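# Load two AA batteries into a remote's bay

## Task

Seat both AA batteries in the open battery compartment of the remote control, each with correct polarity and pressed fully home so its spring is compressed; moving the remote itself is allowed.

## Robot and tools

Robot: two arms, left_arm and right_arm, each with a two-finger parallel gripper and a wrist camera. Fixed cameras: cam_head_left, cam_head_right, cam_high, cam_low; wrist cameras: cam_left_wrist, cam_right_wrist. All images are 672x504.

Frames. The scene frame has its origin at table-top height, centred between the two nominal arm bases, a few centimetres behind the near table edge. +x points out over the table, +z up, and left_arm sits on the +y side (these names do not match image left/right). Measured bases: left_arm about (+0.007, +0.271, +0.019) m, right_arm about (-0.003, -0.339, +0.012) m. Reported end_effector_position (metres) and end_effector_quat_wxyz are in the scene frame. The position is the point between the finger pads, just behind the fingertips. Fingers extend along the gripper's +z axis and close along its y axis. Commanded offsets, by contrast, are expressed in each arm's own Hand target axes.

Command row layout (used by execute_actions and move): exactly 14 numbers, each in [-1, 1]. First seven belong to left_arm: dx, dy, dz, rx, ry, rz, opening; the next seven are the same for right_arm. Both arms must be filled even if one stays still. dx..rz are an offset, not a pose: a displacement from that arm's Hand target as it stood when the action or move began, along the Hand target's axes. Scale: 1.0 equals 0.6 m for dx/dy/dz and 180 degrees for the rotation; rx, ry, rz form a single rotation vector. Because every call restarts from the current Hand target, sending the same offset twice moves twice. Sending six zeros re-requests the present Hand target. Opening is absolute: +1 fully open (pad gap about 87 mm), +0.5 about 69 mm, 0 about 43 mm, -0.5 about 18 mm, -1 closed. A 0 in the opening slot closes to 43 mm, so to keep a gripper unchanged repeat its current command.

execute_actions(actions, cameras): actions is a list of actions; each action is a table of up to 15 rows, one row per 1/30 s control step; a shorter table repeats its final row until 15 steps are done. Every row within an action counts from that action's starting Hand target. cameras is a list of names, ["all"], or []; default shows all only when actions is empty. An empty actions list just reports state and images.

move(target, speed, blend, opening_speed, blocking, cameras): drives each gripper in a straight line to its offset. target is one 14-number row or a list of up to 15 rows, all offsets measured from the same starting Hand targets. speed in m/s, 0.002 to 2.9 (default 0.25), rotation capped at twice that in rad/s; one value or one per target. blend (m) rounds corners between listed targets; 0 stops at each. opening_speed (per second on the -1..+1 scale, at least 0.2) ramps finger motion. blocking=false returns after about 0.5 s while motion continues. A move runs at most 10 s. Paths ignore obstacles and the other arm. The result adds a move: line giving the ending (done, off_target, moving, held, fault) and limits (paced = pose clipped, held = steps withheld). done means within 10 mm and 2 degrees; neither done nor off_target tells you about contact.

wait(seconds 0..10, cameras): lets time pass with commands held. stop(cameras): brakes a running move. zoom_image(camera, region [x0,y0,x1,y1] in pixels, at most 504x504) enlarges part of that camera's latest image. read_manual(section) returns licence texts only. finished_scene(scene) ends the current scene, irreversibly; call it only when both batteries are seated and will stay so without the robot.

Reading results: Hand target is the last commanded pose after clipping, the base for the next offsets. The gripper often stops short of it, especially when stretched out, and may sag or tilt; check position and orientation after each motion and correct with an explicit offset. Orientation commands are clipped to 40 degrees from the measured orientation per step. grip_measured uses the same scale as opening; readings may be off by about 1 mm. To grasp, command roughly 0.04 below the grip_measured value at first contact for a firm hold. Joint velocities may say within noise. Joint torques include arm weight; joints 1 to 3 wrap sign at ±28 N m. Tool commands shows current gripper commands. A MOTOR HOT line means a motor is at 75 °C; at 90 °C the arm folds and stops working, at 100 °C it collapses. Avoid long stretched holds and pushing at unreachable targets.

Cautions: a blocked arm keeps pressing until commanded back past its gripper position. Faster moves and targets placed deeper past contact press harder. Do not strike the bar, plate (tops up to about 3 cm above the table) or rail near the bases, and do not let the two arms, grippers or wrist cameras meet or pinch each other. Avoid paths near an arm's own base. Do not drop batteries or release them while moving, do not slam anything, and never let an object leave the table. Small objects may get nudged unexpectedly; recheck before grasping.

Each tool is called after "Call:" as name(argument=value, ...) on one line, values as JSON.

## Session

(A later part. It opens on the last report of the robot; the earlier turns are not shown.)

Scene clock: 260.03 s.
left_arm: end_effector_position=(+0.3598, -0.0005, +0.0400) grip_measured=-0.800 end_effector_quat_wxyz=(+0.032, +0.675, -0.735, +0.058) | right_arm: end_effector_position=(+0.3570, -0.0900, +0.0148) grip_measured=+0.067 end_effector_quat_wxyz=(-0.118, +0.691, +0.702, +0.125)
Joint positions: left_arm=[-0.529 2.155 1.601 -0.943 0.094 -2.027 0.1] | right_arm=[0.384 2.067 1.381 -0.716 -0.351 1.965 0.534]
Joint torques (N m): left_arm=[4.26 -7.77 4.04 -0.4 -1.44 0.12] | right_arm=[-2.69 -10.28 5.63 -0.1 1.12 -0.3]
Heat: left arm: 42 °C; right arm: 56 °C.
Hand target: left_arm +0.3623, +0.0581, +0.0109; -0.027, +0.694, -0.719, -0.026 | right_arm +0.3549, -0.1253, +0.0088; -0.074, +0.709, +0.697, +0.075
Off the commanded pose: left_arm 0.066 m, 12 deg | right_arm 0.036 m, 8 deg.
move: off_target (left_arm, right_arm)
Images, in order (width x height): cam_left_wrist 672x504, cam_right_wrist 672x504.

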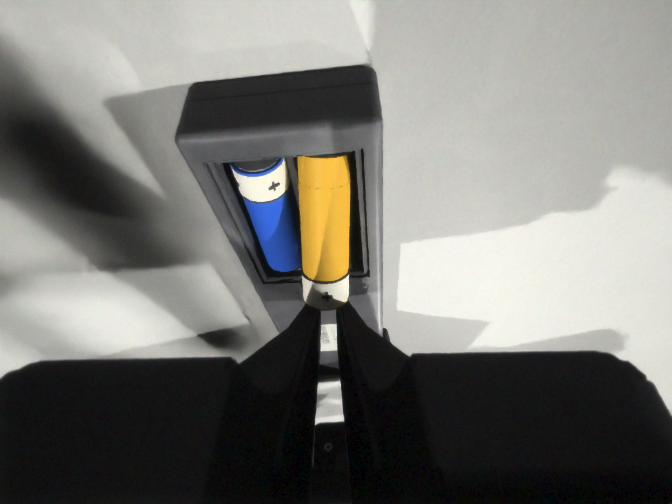

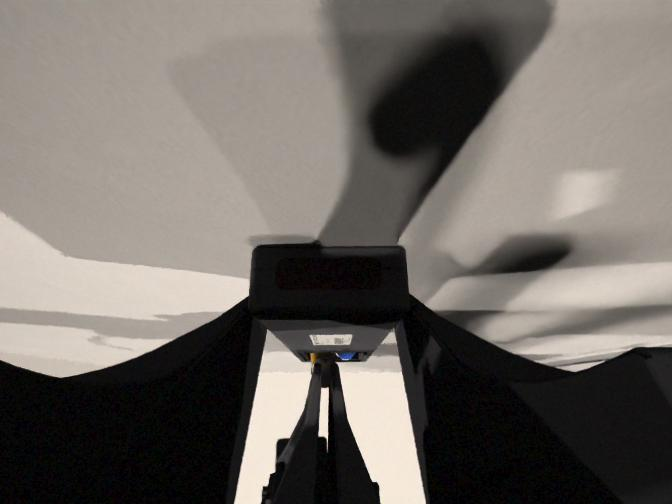

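Call:
move(target=[[-0.004,0.0,0.03,0,0.0,0,-0.8,0,0,0,0,0,0,0.02]], speed=0.05, cameras=["cam_left_wrist","cam_right_wrist"])

Call:
zoom_image(camera="cam_right_wrist", region=[280, 330, 410, 440])

Call:
zoom_image(camera="cam_left_wrist", region=[230, 160, 430, 350])

Scene clock: 261.53 s.
left_arm: end_effector_position=(+0.3586, -0.0025, +0.0336) grip_measured=-0.800 end_effector_quat_wxyz=(+0.043, +0.671, -0.737, +0.068) | right_arm: end_effector_position=(+0.3570, -0.0900, +0.0148) grip_measured=+0.067 end_effector_quat_wxyz=(-0.118, +0.691, +0.702, +0.125)
Joint positions: left_arm=[-0.524 2.155 1.567 -0.897 0.122 -2.013 0.1] | right_arm=[0.384 2.067 1.381 -0.716 -0.351 1.965 0.534]
Joint torques (N m): left_arm=[4.37 -6.72 2.82 -0.26 -1.69 0.11] | right_arm=[-2.54 -10.15 5.24 -0.08 1.07 -0.19]
Heat: left arm: 42 °C; right arm: 56 °C.
Hand target: left_arm +0.3623, +0.0620, -0.0070; +0.027, -0.694, +0.719, +0.027 | right_arm +0.3549, -0.1253, +0.0088; -0.074, +0.709, +0.697, +0.075
Off the commanded pose: left_arm 0.076 m, 14 deg | right_arm 0.036 m, 8 deg.
move: off_target (left_arm, right_arm)
Images, in order (width x height): cam_left_wrist 672x504, cam_right_wrist 672x504.

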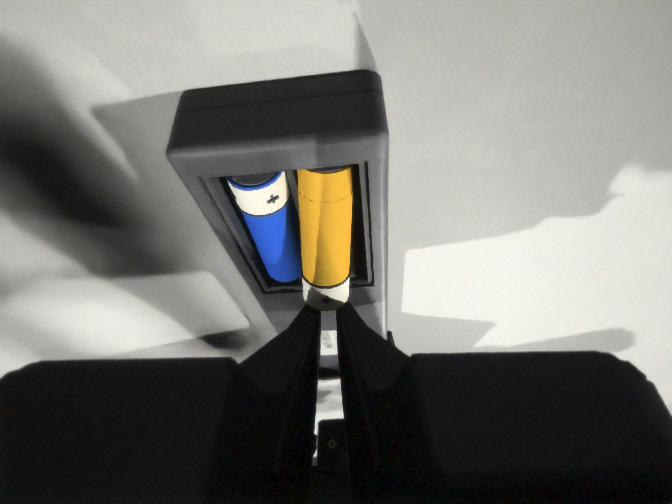

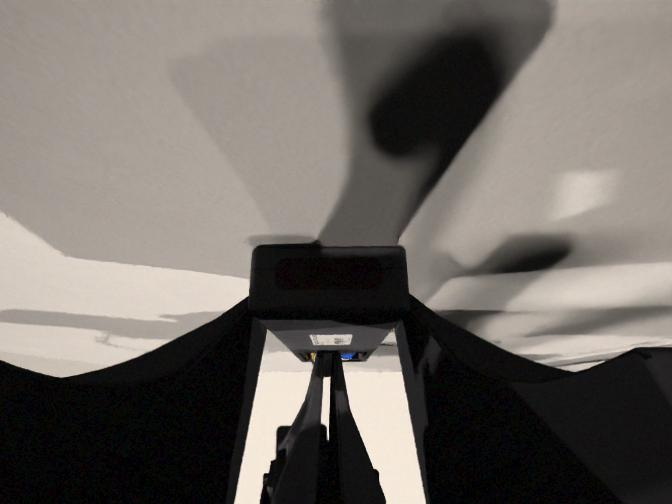

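Scaled by 3.877.

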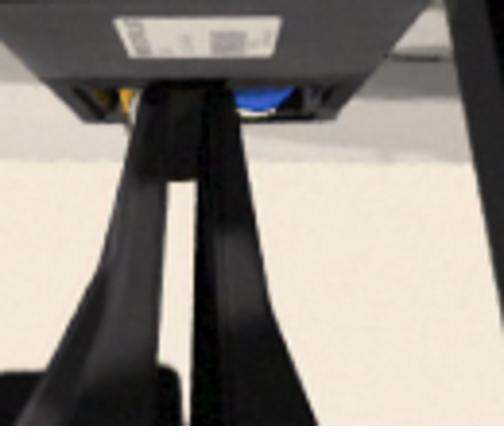

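Scaled by 2.520.

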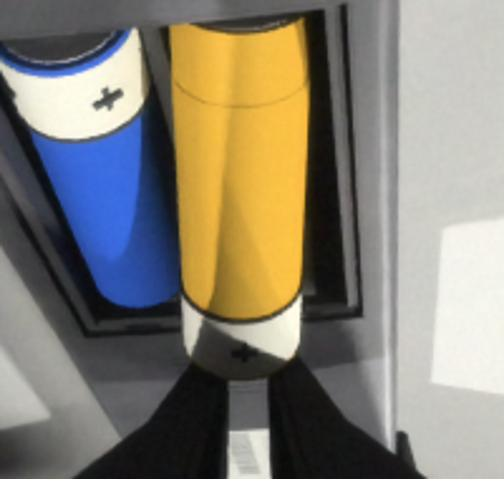

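Call:
move(target=[[0.07,0.0,-0.01,0,0.03,0,-0.8,0.03,0,0,0,0,0,0.02]], speed=0.04, cameras=["cam_left_wrist","cam_right_wrist"])

Call:
zoom_image(camera="cam_right_wrist", region=[280, 330, 410, 440])

Call:
zoom_image(camera="cam_left_wrist", region=[230, 160, 430, 350])

Scene clock: 263.60 s.
left_arm: end_effector_position=(+0.3605, -0.0073, +0.0339) grip_measured=-0.800 end_effector_quat_wxyz=(+0.047, +0.676, -0.733, +0.069) | right_arm: end_effector_position=(+0.3566, -0.0890, +0.0149) grip_measured=+0.067 end_effector_quat_wxyz=(-0.107, +0.697, +0.700, +0.113)
Joint positions: left_arm=[-0.529 2.168 1.587 -0.902 0.13 -2.031 0.1] | right_arm=[0.4 2.067 1.398 -0.741 -0.316 1.988 0.534]
Joint torques (N m): left_arm=[0.43 -5.04 5.04 0.16 -1.09 -0.27] | right_arm=[-0.73 -9.32 7.35 0.06 0.76 -0.09]
Heat: left arm: 41 °C; right arm: 57 °C.
Hand target: left_arm +0.3608, +0.0196, -0.0042; +0.007, +0.694, -0.720, +0.006 | right_arm +0.3552, -0.1077, +0.0125; -0.075, +0.709, +0.697, +0.075
Off the commanded pose: left_arm 0.047 m, 9 deg | right_arm 0.019 m, 6 deg.
move: off_target (left_arm, right_arm)
Images, in order (width x height): cam_left_wrist 672x504, cam_right_wrist 672x504.

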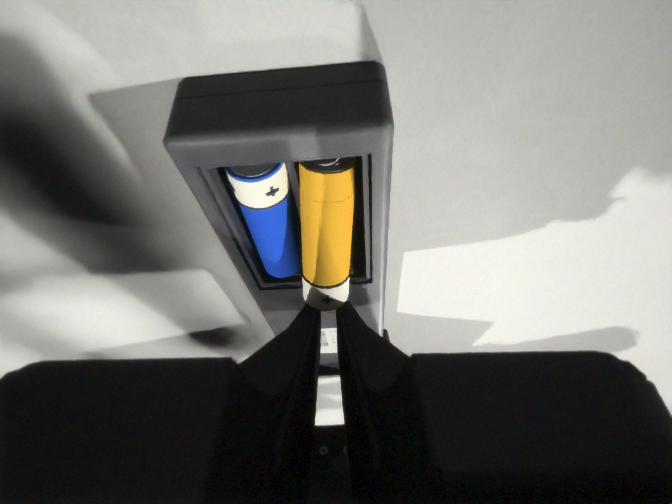

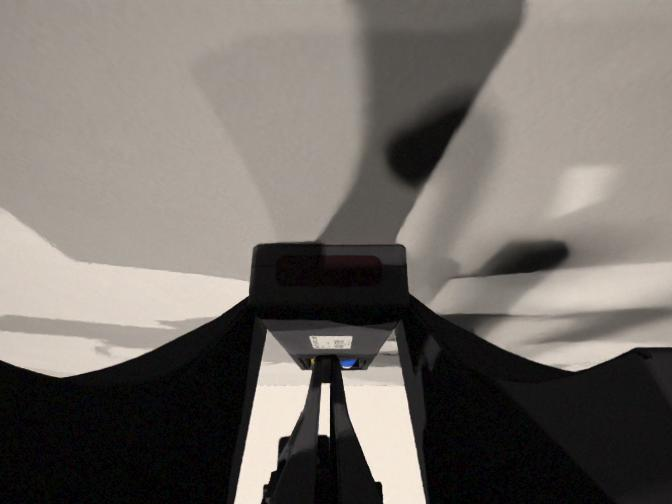

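Scaled by 3.877.

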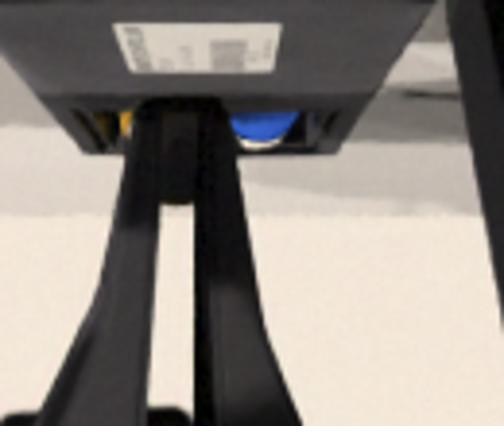

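Scaled by 2.520.

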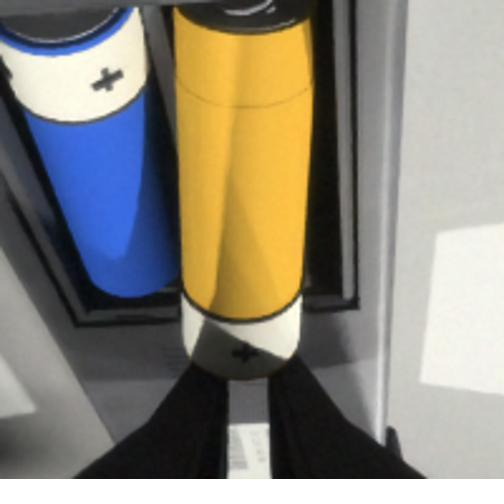

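Call:
move(target=[[0.035,0.0,-0.015,0,0.0,0,-0.8,0.0,0,0,0,0,0,0.02]], speed=0.04, cameras=["cam_left_wrist","cam_right_wrist"])

Call:
zoom_image(camera="cam_right_wrist", region=[280, 330, 410, 440])

Call:
zoom_image(camera="cam_left_wrist", region=[230, 160, 430, 350])

Scene clock: 264.97 s.
left_arm: end_effector_position=(+0.3603, -0.0122, +0.0344) grip_measured=-0.800 end_effector_quat_wxyz=(+0.034, +0.680, -0.731, +0.045) | right_arm: end_effector_position=(+0.3565, -0.0892, +0.0148) grip_measured=+0.067 end_effector_quat_wxyz=(-0.107, +0.697, +0.700, +0.112)
Joint positions: left_arm=[-0.555 2.207 1.666 -0.98 0.089 -2.063 0.1] | right_arm=[0.4 2.067 1.398 -0.742 -0.316 1.989 0.534]
Joint torques (N m): left_arm=[-1.06 -5.75 5.63 0.25 -0.67 -0.23] | right_arm=[-0.77 -9.18 7.62 0.03 0.74 -0.05]
Heat: left arm: 41 °C; right arm: 57 °C.
Hand target: left_arm +0.3600, -0.0012, +0.0052; +0.007, +0.694, -0.720, +0.006 | right_arm +0.3552, -0.1077, +0.0125; -0.074, +0.709, +0.697, +0.075
Off the commanded pose: left_arm 0.031 m, 6 deg | right_arm 0.019 m, 6 deg.
joint sent to its limit (left arm) — joint 6 (wrist roll), lower limit. The joint targets still meet the commanded pose.
move: off_target (left_arm, right_arm)
Images, in order (width x height): cam_left_wrist 672x504, cam_right_wrist 672x504.

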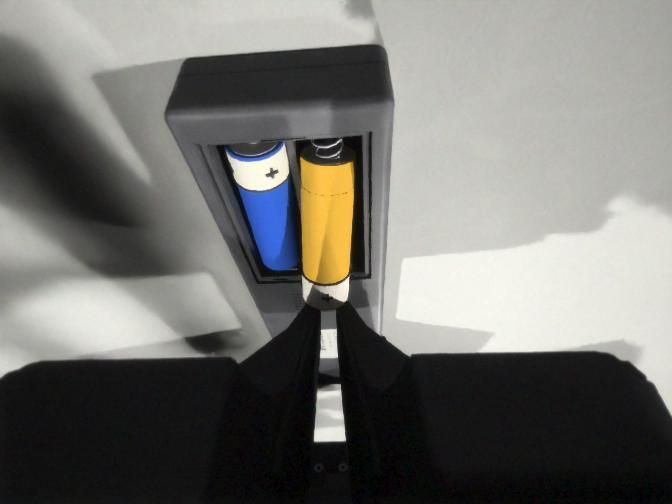

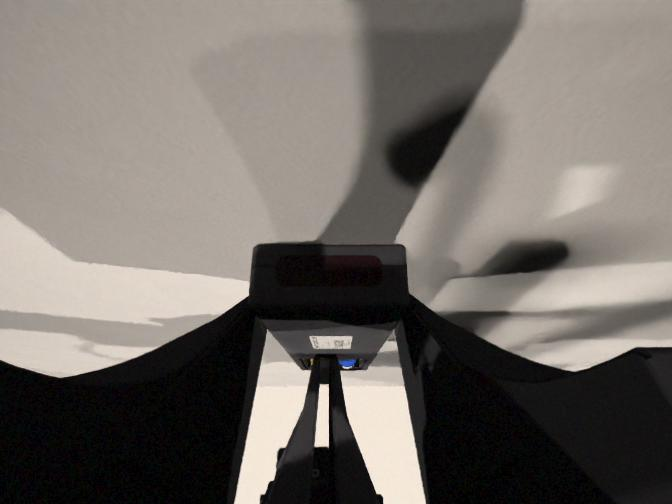

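Scaled by 3.877.

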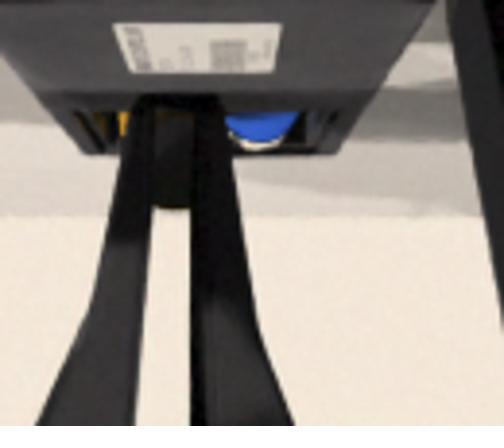

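Scaled by 2.520.

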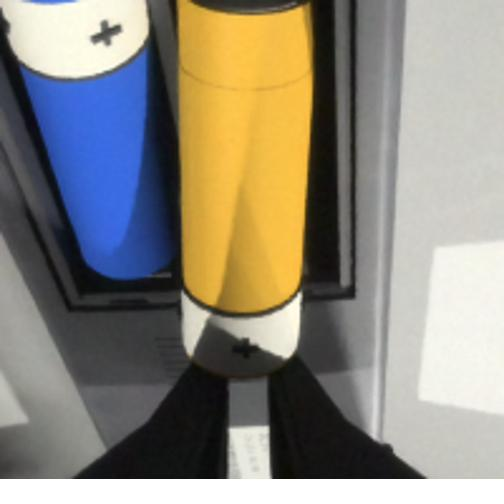

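Call:
move(target=[[0.05,-0.003,-0.04,0,0.06,0,-0.8,0.0,0,0,0,0,0,0.02],[0.06,-0.003,-0.07,0,0.075,0,-0.8,0.0,0,0,0,0,0,0.02]], speed=0.06, cameras=["cam_left_wrist","cam_right_wrist"])

Call:
zoom_image(camera="cam_right_wrist", region=[280, 330, 410, 440])

Call:
zoom_image(camera="cam_left_wrist", region=[230, 160, 430, 350])

Scene clock: 269.40 s.
left_arm: end_effector_position=(+0.3569, -0.0350, +0.0397) grip_measured=-0.800 end_effector_quat_wxyz=(+0.090, +0.675, -0.728, +0.078) | right_arm: end_effector_position=(+0.3567, -0.0910, +0.0147) grip_measured=+0.067 end_effector_quat_wxyz=(-0.102, +0.699, +0.700, +0.108)
Joint positions: left_arm=[-0.555 2.215 1.662 -0.931 0.215 -2.068 0.1] | right_arm=[0.4 2.067 1.403 -0.752 -0.304 1.99 0.534]
Joint torques (N m): left_arm=[0.35 -11.62 7.28 0.3 0.16 -0.14] | right_arm=[-0.7 -9.1 7.15 0.08 0.64 -0.05]
Heat: left arm: 41 °C; right arm: 57 °C.
Hand target: left_arm +0.3607, -0.0365, +0.0478; +0.091, +0.689, -0.714, +0.088 | right_arm +0.3552, -0.1077, +0.0126; -0.075, +0.709, +0.697, +0.075
Off the commanded pose: left_arm 0.009 m, 2 deg | right_arm 0.017 m, 5 deg.
joint sent to its limit (left arm) — joint 6 (wrist roll), lower limit. The joint targets still meet the commanded pose.
move: off_target (right_arm)
Images, in order (width x height): cam_left_wrist 672x504, cam_right_wrist 672x504.

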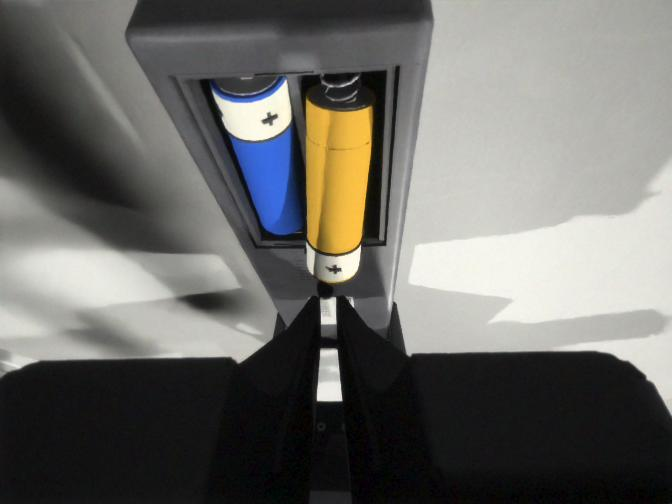

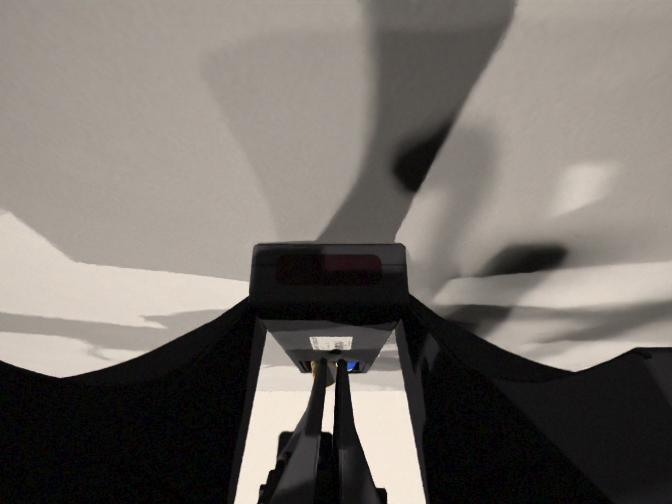

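Scaled by 3.877.

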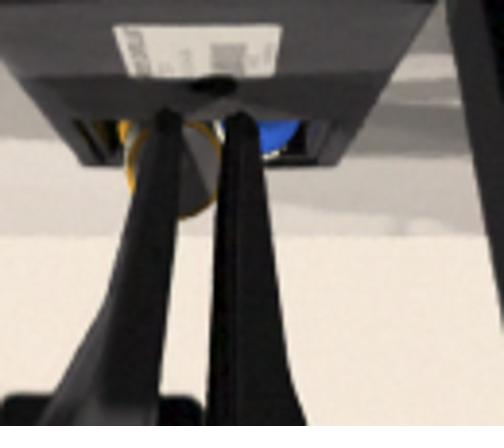

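Scaled by 2.520.

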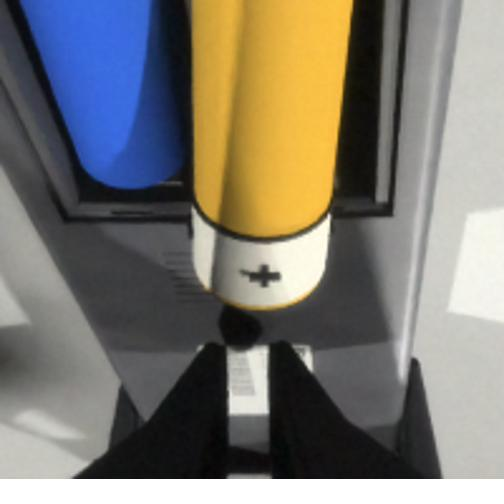

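Call:
move(target=[[0.0,-0.010,-0.006,0,0,0,-0.8,0.0,0,0,0,0,0,0.02]], speed=0.06)

Scene clock: 270.70 s.
left_arm: end_effector_position=(+0.3598, -0.0334, +0.0437) grip_measured=-0.800 end_effector_quat_wxyz=(+0.090, +0.678, -0.726, +0.079) | right_arm: end_effector_position=(+0.3567, -0.0910, +0.0147) grip_measured=+0.067 end_effector_quat_wxyz=(-0.102, +0.699, +0.700, +0.108)
Joint positions: left_arm=[-0.548 2.215 1.678 -0.947 0.216 -2.068 0.1] | right_arm=[0.4 2.067 1.403 -0.752 -0.304 1.99 0.534]
Joint torques (N m): left_arm=[0.14 -10.45 9.2 0.26 0.13 -0.12] | right_arm=[-0.62 -9.52 7.12 0.08 0.68 -0.05]
Heat: left arm: 41 °C; right arm: 57 °C.
Hand target: left_arm +0.3667, -0.0358, +0.0513; +0.091, +0.689, -0.714, +0.088 | right_arm +0.3552, -0.1077, +0.0126; -0.075, +0.709, +0.697, +0.075
Off the commanded pose: left_arm 0.011 m, 2 deg | right_arm 0.017 m, 5 deg.
joint sent to its limit (left arm) — joint 6 (wrist roll), lower limit. The joint targets still meet the commanded pose.
move: off_target (left_arm, right_arm)

Call:
move(target=[[-0.05,0.003,-0.013,0,0,0,-0.8,-0.02,0,0,0,0,0,0.02]], speed=0.05, cameras=["cam_left_wrist","cam_right_wrist"])

Call:
zoom_image(camera="cam_right_wrist", region=[280, 330, 410, 440])

Call:
zoom_image(camera="cam_left_wrist", region=[230, 160, 430, 350])

Scene clock: 272.23 s.
left_arm: end_effector_position=(+0.3624, -0.0162, +0.0401) grip_measured=-0.800 end_effector_quat_wxyz=(+0.106, +0.686, -0.715, +0.084) | right_arm: end_effector_position=(+0.3577, -0.0938, +0.0148) grip_measured=+0.067 end_effector_quat_wxyz=(-0.102, +0.696, +0.702, +0.109)
Joint positions: left_arm=[-0.5 2.193 1.618 -0.916 0.251 -2.049 0.1] | right_arm=[0.392 2.067 1.403 -0.753 -0.305 1.975 0.534]
Joint torques (N m): left_arm=[1.18 -13.61 5.56 0.2 -0.21 0.07] | right_arm=[-2.19 -9.69 4.96 0.16 0.66 -0.2]
Heat: left arm: 41 °C; right arm: 57 °C.
Hand target: left_arm +0.3660, -0.0048, +0.0513; +0.091, +0.689, -0.714, +0.088 | right_arm +0.3551, -0.1195, +0.0101; -0.075, +0.710, +0.697, +0.075
Off the commanded pose: left_arm 0.016 m, 2 deg | right_arm 0.026 m, 5 deg.
move: off_target (left_arm, right_arm)
Images, in order (width x height): cam_left_wrist 672x504, cam_right_wrist 672x504.

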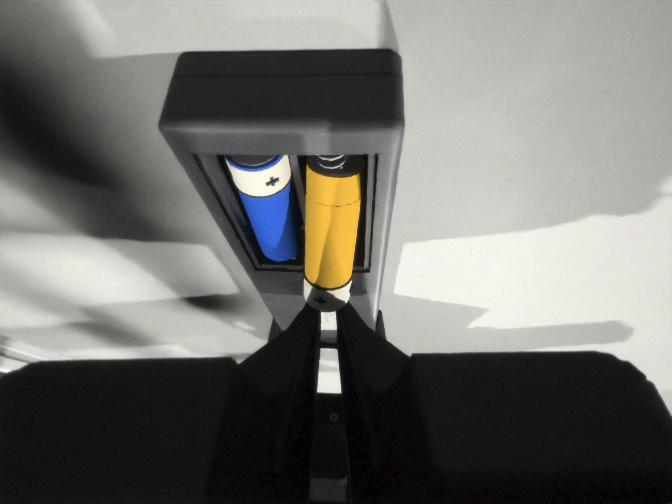

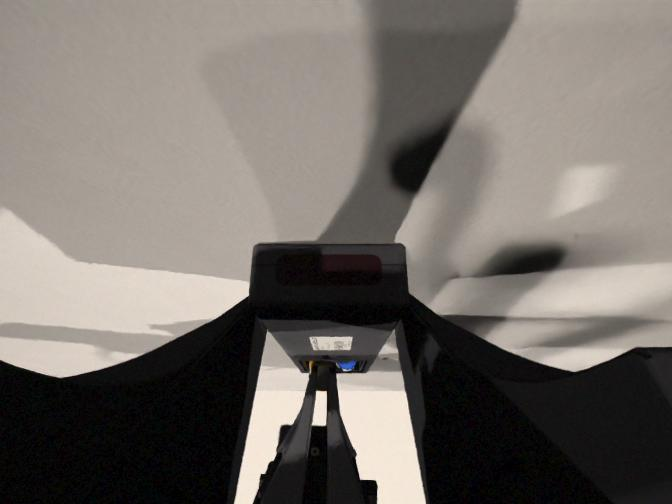

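Scaled by 3.877.

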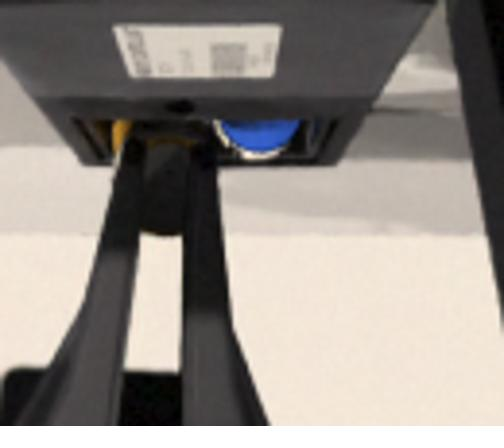

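Scaled by 2.520.

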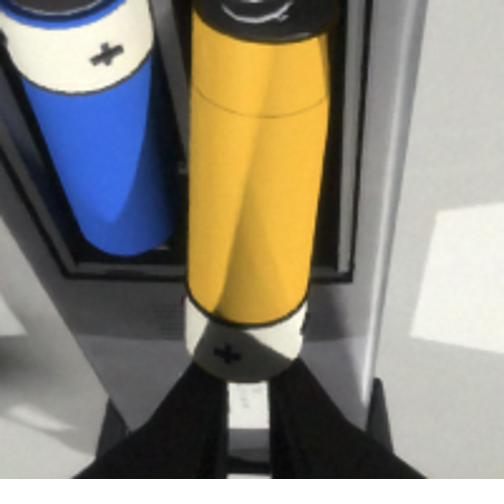

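Call:
move(target=[[-0.055,0.0,-0.02,0,-0.02,0,-0.8,-0.015,0,0,0,0,0,0.02]], speed=0.05, cameras=["cam_left_wrist","cam_right_wrist"])

Call:
zoom_image(camera="cam_right_wrist", region=[280, 330, 410, 440])

Call:
zoom_image(camera="cam_left_wrist", region=[230, 160, 430, 350])

Scene clock: 273.87 s.
left_arm: end_effector_position=(+0.3736, +0.0028, +0.0620) grip_measured=-0.800 end_effector_quat_wxyz=(+0.096, +0.681, -0.718, +0.108) | right_arm: end_effector_position=(+0.3573, -0.0970, +0.0145) grip_measured=+0.067 end_effector_quat_wxyz=(-0.106, +0.694, +0.704, +0.110)
Joint positions: left_arm=[-0.447 2.134 1.607 -0.925 0.254 -1.99 0.1] | right_arm=[0.381 2.067 1.397 -0.753 -0.316 1.957 0.534]
Joint torques (N m): left_arm=[1.42 -11.6 4.75 -0.15 -0.63 0.11] | right_arm=[-2.71 -10.33 3.49 0.29 0.7 -0.17]
Heat: left arm: 42 °C; right arm: 58 °C.
Hand target: left_arm +0.3671, +0.0302, +0.0545; +0.069, +0.691, -0.716, +0.066 | right_arm +0.3549, -0.1283, +0.0081; -0.075, +0.710, +0.697, +0.075
Off the commanded pose: left_arm 0.029 m, 6 deg | right_arm 0.032 m, 6 deg.
move: off_target (left_arm, right_arm)
Images, in order (width x height): cam_left_wrist 672x504, cam_right_wrist 672x504.

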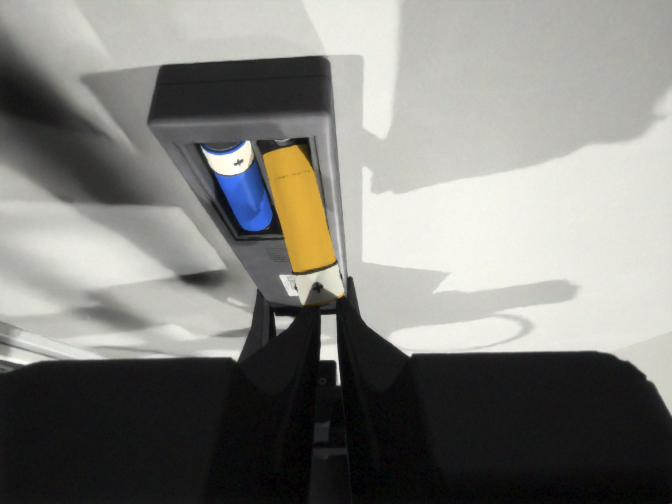

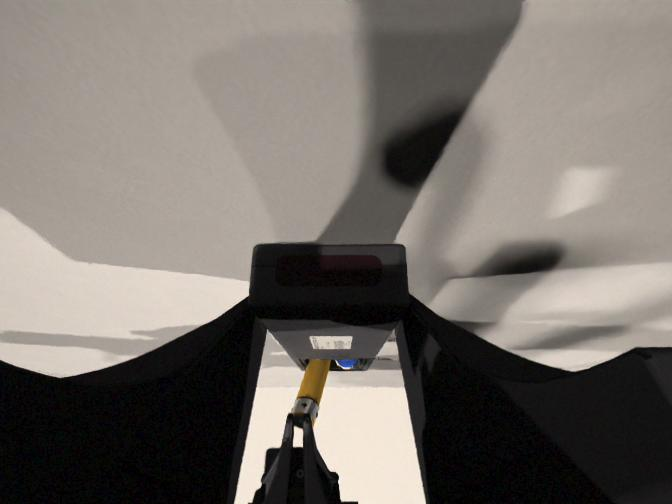

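Scaled by 3.877.

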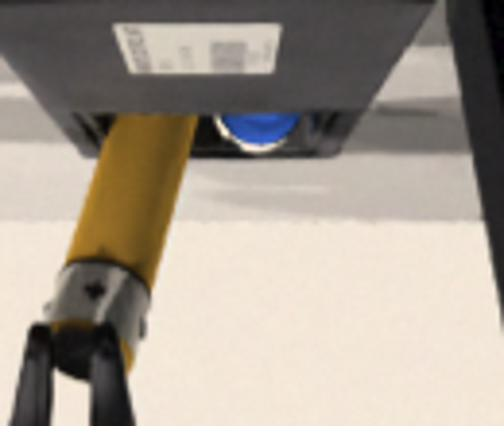

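Scaled by 2.520.

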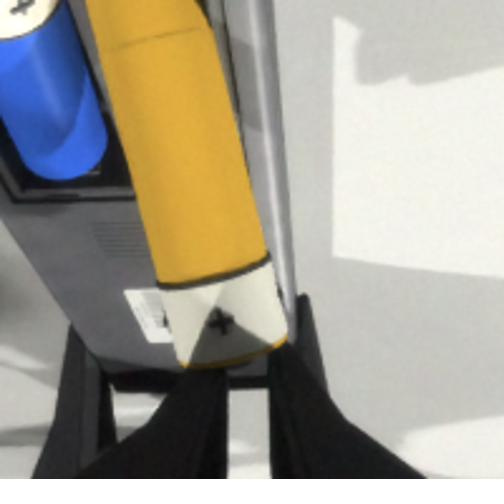

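Call:
move(target=[[0.06,0.012,0.02,0,0.02,0,-0.8,0.02,0,0,0,0,0,0.02]], speed=0.05, cameras=["cam_left_wrist","cam_right_wrist"])

Call:
zoom_image(camera="cam_right_wrist", region=[280, 330, 410, 440])

Call:
zoom_image(camera="cam_left_wrist", region=[230, 160, 430, 350])

Scene clock: 276.87 s.
left_arm: end_effector_position=(+0.3569, -0.0119, +0.0541) grip_measured=-0.800 end_effector_quat_wxyz=(+0.104, +0.680, -0.720, +0.096) | right_arm: end_effector_position=(+0.3575, -0.0971, +0.0147) grip_measured=+0.067 end_effector_quat_wxyz=(-0.106, +0.694, +0.703, +0.110)
Joint positions: left_arm=[-0.495 2.134 1.578 -0.912 0.255 -2.03 0.1] | right_arm=[0.381 2.066 1.397 -0.753 -0.316 1.958 0.534]
Joint torques (N m): left_arm=[-0.29 -9.87 6.11 0.43 -0.28 -0.14] | right_arm=[-0.96 -9.59 5.61 0.21 0.74 0.04]
Heat: left arm: 42 °C; right arm: 58 °C.
Hand target: left_arm +0.3586, -0.0071, +0.0496; +0.091, +0.689, -0.714, +0.087 | right_arm +0.3551, -0.1166, +0.0108; -0.075, +0.710, +0.697, +0.075
Off the commanded pose: left_arm 0.007 m, 2 deg | right_arm 0.020 m, 6 deg.
move: off_target (right_arm)
Images, in order (width x height): cam_left_wrist 672x504, cam_right_wrist 672x504.

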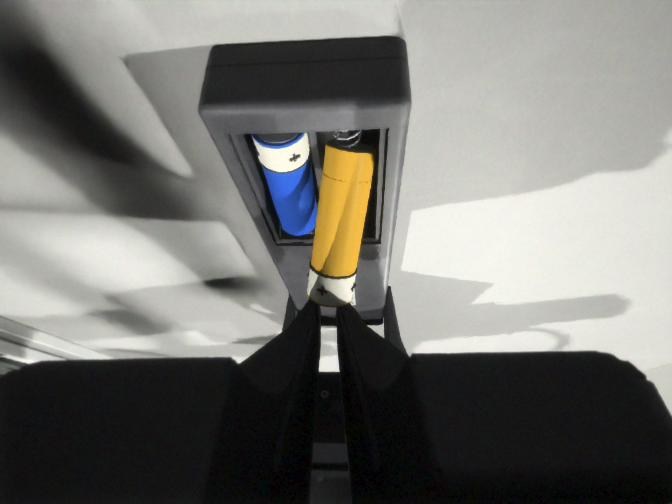

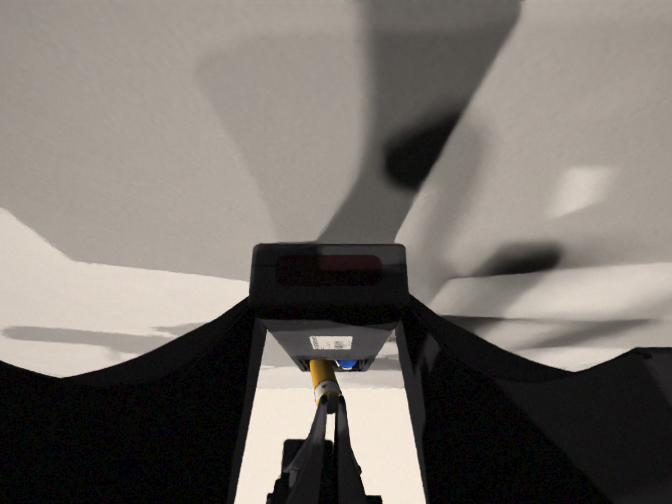

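Scaled by 3.877.

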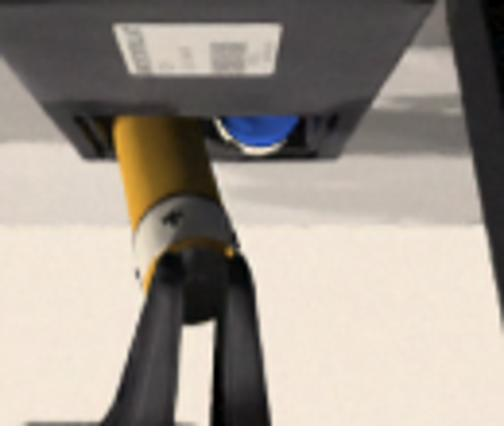

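Scaled by 2.520.

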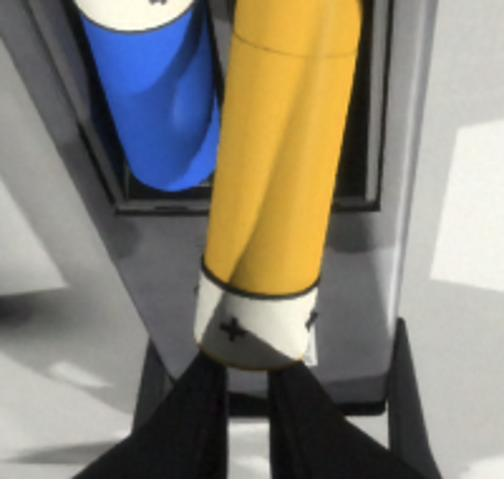

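Call:
move(target=[[0.02,-0.01,0.01,0,0,0,-0.8,0,0,0,0,0,0,0.02],[0.05,-0.01,0.0,0,0,0,-0.8,0,0,0,0,0,0,0.02],[0.05,-0.01,-0.06,0,-0.05,0,-0.8,0,0,0,0,0,0,0.02]], speed=0.06, cameras=["cam_left_wrist","cam_right_wrist"])

Call:
zoom_image(camera="cam_right_wrist", region=[280, 330, 410, 440])

Call:
zoom_image(camera="cam_left_wrist", region=[230, 60, 430, 250])

Scene clock: 281.10 s.
left_arm: end_effector_position=(+0.3598, -0.0249, +0.0892) grip_measured=-0.800 end_effector_quat_wxyz=(+0.049, +0.677, -0.734, +0.033) | right_arm: end_effector_position=(+0.3575, -0.0977, +0.0146) grip_measured=+0.067 end_effector_quat_wxyz=(-0.104, +0.695, +0.703, +0.109)
Joint positions: left_arm=[-0.571 2.23 1.924 -1.245 0.112 -2.068 0.1] | right_arm=[0.381 2.066 1.397 -0.755 -0.312 1.959 0.534]
Joint torques (N m): left_arm=[-0.87 -10.18 9.26 0.16 -0.18 -0.17] | right_arm=[-0.94 -9.83 5.78 0.25 0.76 0.06]
Heat: left arm: 42 °C; right arm: 59 °C.
Hand target: left_arm +0.3639, -0.0274, +0.0920; +0.035, +0.693, -0.719, +0.033 | right_arm +0.3551, -0.1166, +0.0107; -0.074, +0.710, +0.697, +0.075
Off the commanded pose: left_arm 0.005 m, 3 deg | right_arm 0.019 m, 5 deg.
joint sent to its limit (left arm) — joint 6 (wrist roll), lower limit. The joint targets still meet the commanded pose.
move: off_target (left_arm, right_arm)
Images, in order (width x height): cam_left_wrist 672x504, cam_right_wrist 672x504.

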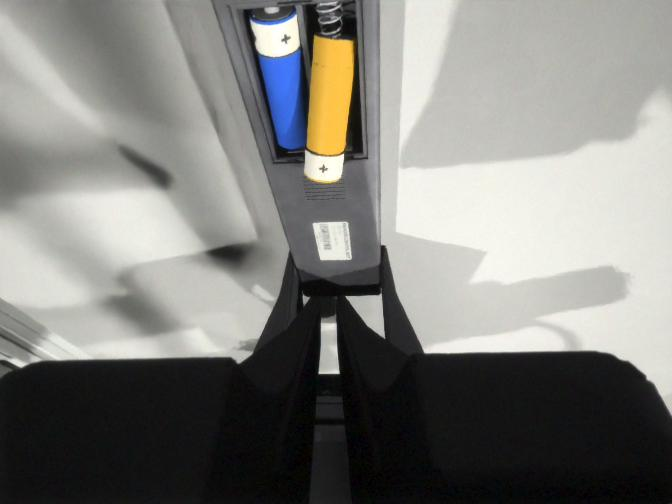

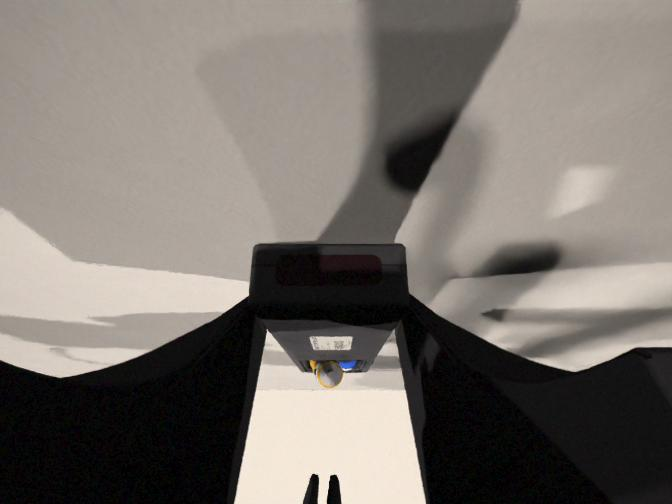

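Scaled by 3.877.

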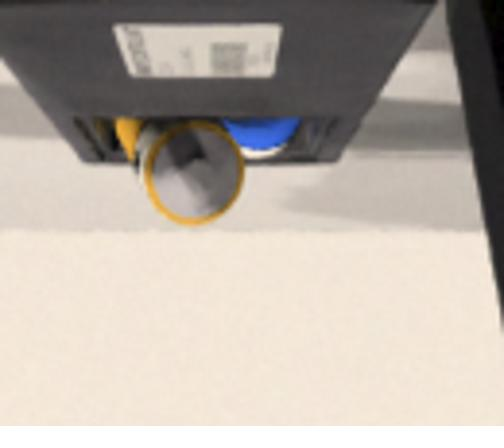

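Scaled by 2.520.

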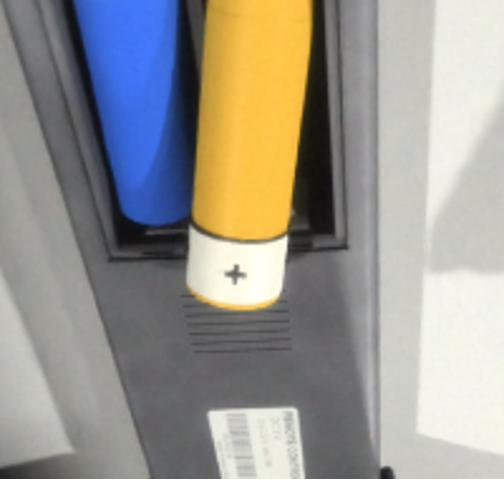

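Call:
move(target=[[-0.0437,0.005,0.0458,0,-0.03,0,-0.35,0,0,0,0,0,0,0.02]], speed=0.08, cameras=["cam_left_wrist","cam_right_wrist"])

Call:
zoom_image(camera="cam_left_wrist", region=[230, 100, 430, 290])

Scene clock: 283.80 s.
left_arm: end_effector_position=(+0.3571, -0.0060, +0.0648) grip_measured=-0.350 end_effector_quat_wxyz=(+0.014, +0.679, -0.734, +0.000) | right_arm: end_effector_position=(+0.3575, -0.0977, +0.0146) grip_measured=+0.067 end_effector_quat_wxyz=(-0.104, +0.695, +0.703, +0.109)
Joint positions: left_arm=[-0.571 2.23 1.848 -1.214 0.028 -2.068 0.325] | right_arm=[0.381 2.066 1.397 -0.755 -0.312 1.959 0.534]
Joint torques (N m): left_arm=[0.06 -10.4 6.08 0.21 -0.17 -0.13] | right_arm=[-0.7 -9.68 5.63 0.18 0.7 0]
Heat: left arm: 42 °C; right arm: 59 °C.
Hand target: left_arm +0.3618, -0.0039, +0.0622; +0.001, +0.694, -0.720, +0.001 | right_arm +0.3551, -0.1166, +0.0107; -0.074, +0.710, +0.697, +0.075
Off the commanded pose: left_arm 0.006 m, 3 deg | right_arm 0.019 m, 5 deg.
joint sent to its limit (left arm) — joint 6 (wrist roll), lower limit. The joint targets still meet the commanded pose.
move: off_target (left_arm, right_arm)
Images, in order (width x height): cam_left_wrist 672x504, cam_right_wrist 672x504.

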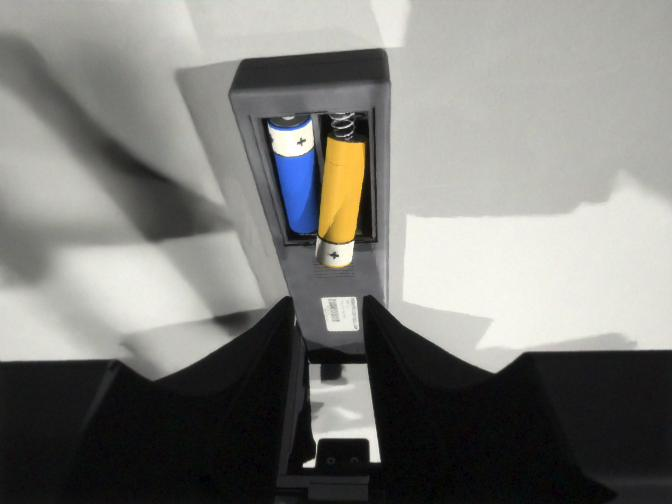

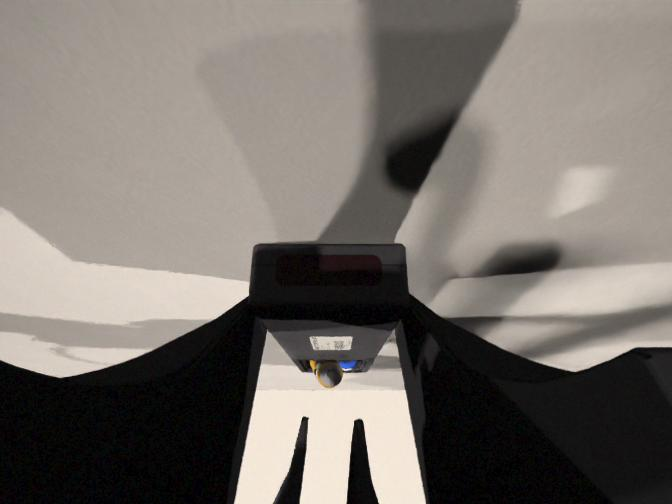

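Scaled by 2.520.

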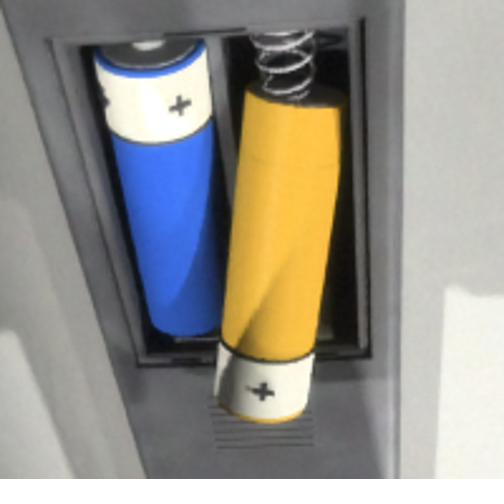

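Call:
move(target=[[-0.0117,0.0017,0.03,0,0,0,-0.35,0,0,0,0,0,0,0.02],[-0.0117,0.0017,0.05,0,0,0,-0.35,0,0,0,0,0,0,0.02]], speed=0.06, cameras=["cam_left_wrist","cam_right_wrist"])

Call:
zoom_image(camera="cam_left_wrist", region=[230, 140, 430, 330])

Call:
zoom_image(camera="cam_right_wrist", region=[280, 330, 410, 440])

Scene clock: 286.23 s.
left_arm: end_effector_position=(+0.3558, -0.0003, +0.0360) grip_measured=-0.350 end_effector_quat_wxyz=(+0.012, +0.681, -0.732, +0.001) | right_arm: end_effector_position=(+0.3575, -0.0977, +0.0146) grip_measured=+0.067 end_effector_quat_wxyz=(-0.104, +0.695, +0.703, +0.109)
Joint positions: left_arm=[-0.563 2.23 1.732 -1.095 0.023 -2.069 0.325] | right_arm=[0.381 2.066 1.397 -0.755 -0.312 1.959 0.534]
Joint torques (N m): left_arm=[0.09 -10 6.09 0.25 -0.19 -0.19] | right_arm=[-0.66 -9.74 5.79 0.2 0.74 0.01]
Heat: left arm: 43 °C; right arm: 59 °C.
Hand target: left_arm +0.3609, +0.0031, +0.0321; +0.001, +0.694, -0.720, +0.001 | right_arm +0.3551, -0.1166, +0.0107; -0.074, +0.710, +0.697, +0.075
Off the commanded pose: left_arm 0.007 m, 2 deg | right_arm 0.019 m, 5 deg.
joint sent to its limit (left arm) — joint 6 (wrist roll), lower limit. The joint targets still meet the commanded pose.
move: off_target (right_arm)
Images, in order (width x height): cam_left_wrist 672x504, cam_right_wrist 672x504.

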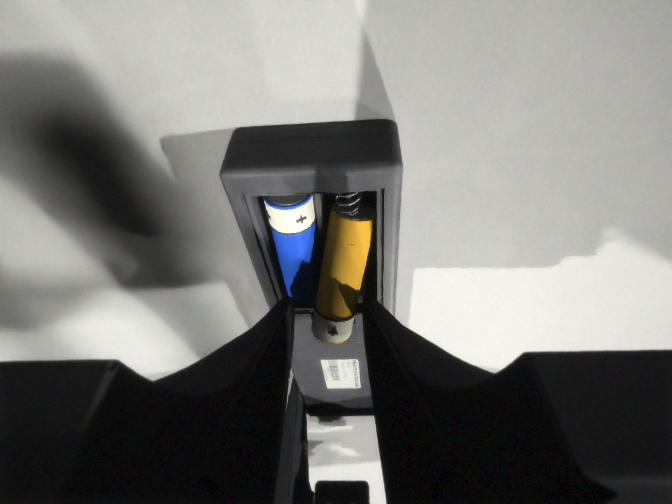

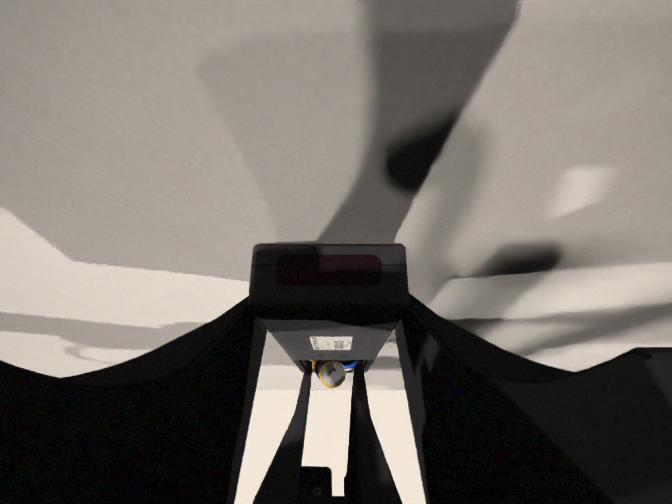

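Scaled by 2.520.

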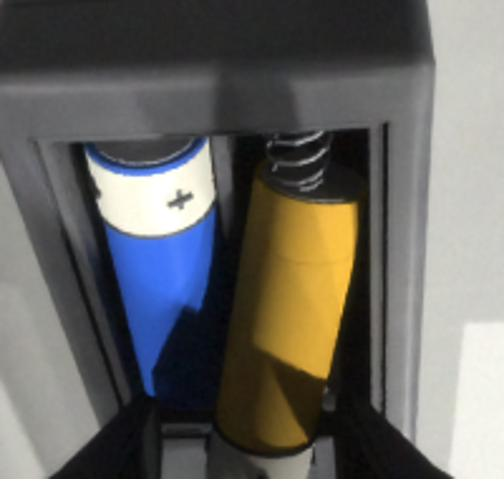

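Scaled by 3.877.

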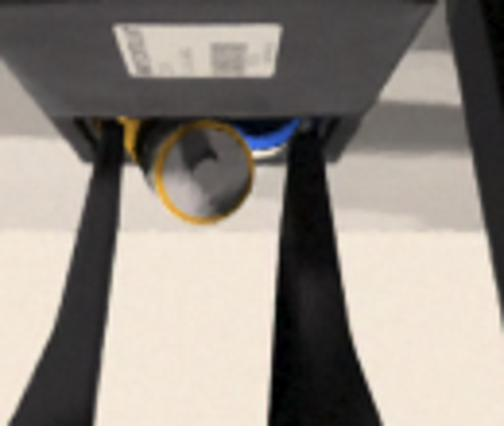

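Call:
move(target=[[0.006,-0.003,0.006,0,0,0,-0.35,0,0,0,0,0,0,0.02],[0.006,-0.003,0.006,0,0,0,-0.66,0,0,0,0,0,0,0.02]], speed=0.06, opening_speed=0.4, cameras=["cam_left_wrist","cam_right_wrist"])

Call:
zoom_image(camera="cam_left_wrist", region=[230, 160, 430, 350])

Call:
zoom_image(camera="cam_right_wrist", region=[280, 330, 410, 440])

Scene clock: 288.67 s.
left_arm: end_effector_position=(+0.3596, -0.0002, +0.0337) grip_measured=-0.599 end_effector_quat_wxyz=(+0.006, +0.682, -0.731, +0.005) | right_arm: end_effector_position=(+0.3573, -0.0978, +0.0145) grip_measured=+0.067 end_effector_quat_wxyz=(-0.104, +0.695, +0.703, +0.108)
Joint positions: left_arm=[-0.562 2.236 1.732 -1.081 0.015 -2.07 0.2] | right_arm=[0.381 2.066 1.397 -0.756 -0.311 1.959 0.534]
Joint torques (N m): left_arm=[-0.14 -8.99 7.3 0.17 -0.15 -0.13] | right_arm=[-0.75 -9.72 5.9 0.23 0.68 0.05]
Heat: left arm: 42 °C; right arm: 60 °C.
Hand target: left_arm +0.3626, -0.0005, +0.0285; +0.001, +0.694, -0.720, +0.001 | right_arm +0.3551, -0.1166, +0.0107; -0.075, +0.710, +0.697, +0.075
Off the commanded pose: left_arm 0.006 m, 2 deg | right_arm 0.019 m, 5 deg.
joint sent to its limit (left arm) — joint 6 (wrist roll), lower limit. The joint targets still meet the commanded pose.
move: off_target (right_arm)
Images, in order (width x height): cam_left_wrist 672x504, cam_right_wrist 672x504.

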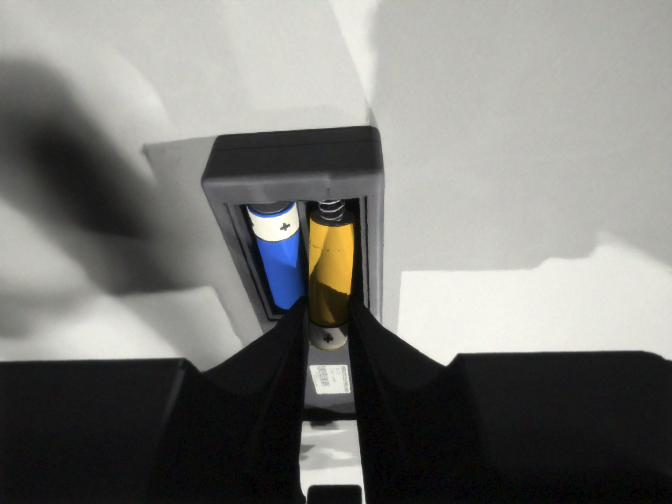

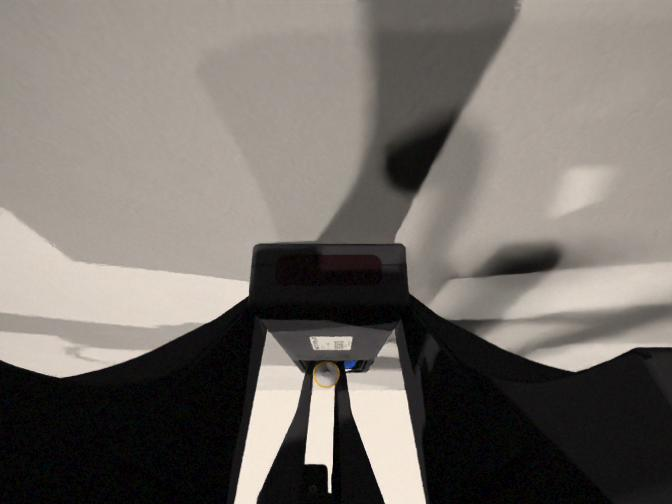

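Scaled by 2.520.

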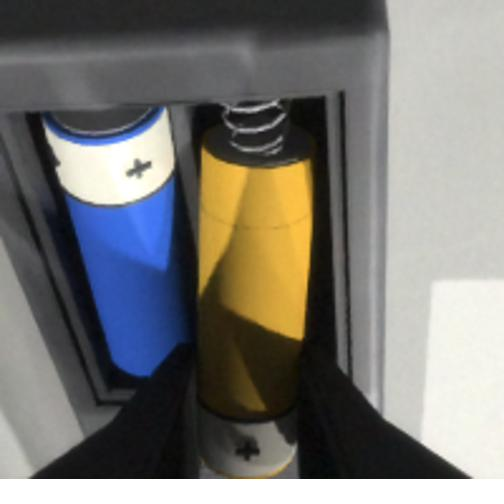

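Scaled by 3.877.

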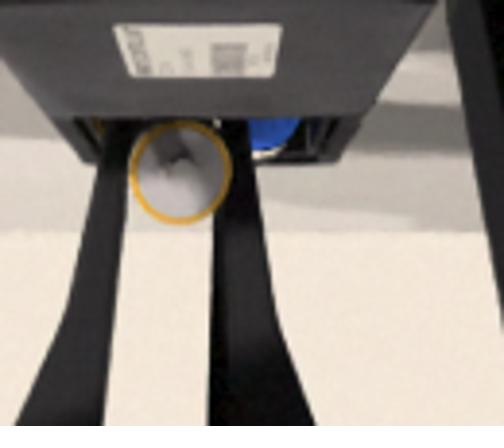

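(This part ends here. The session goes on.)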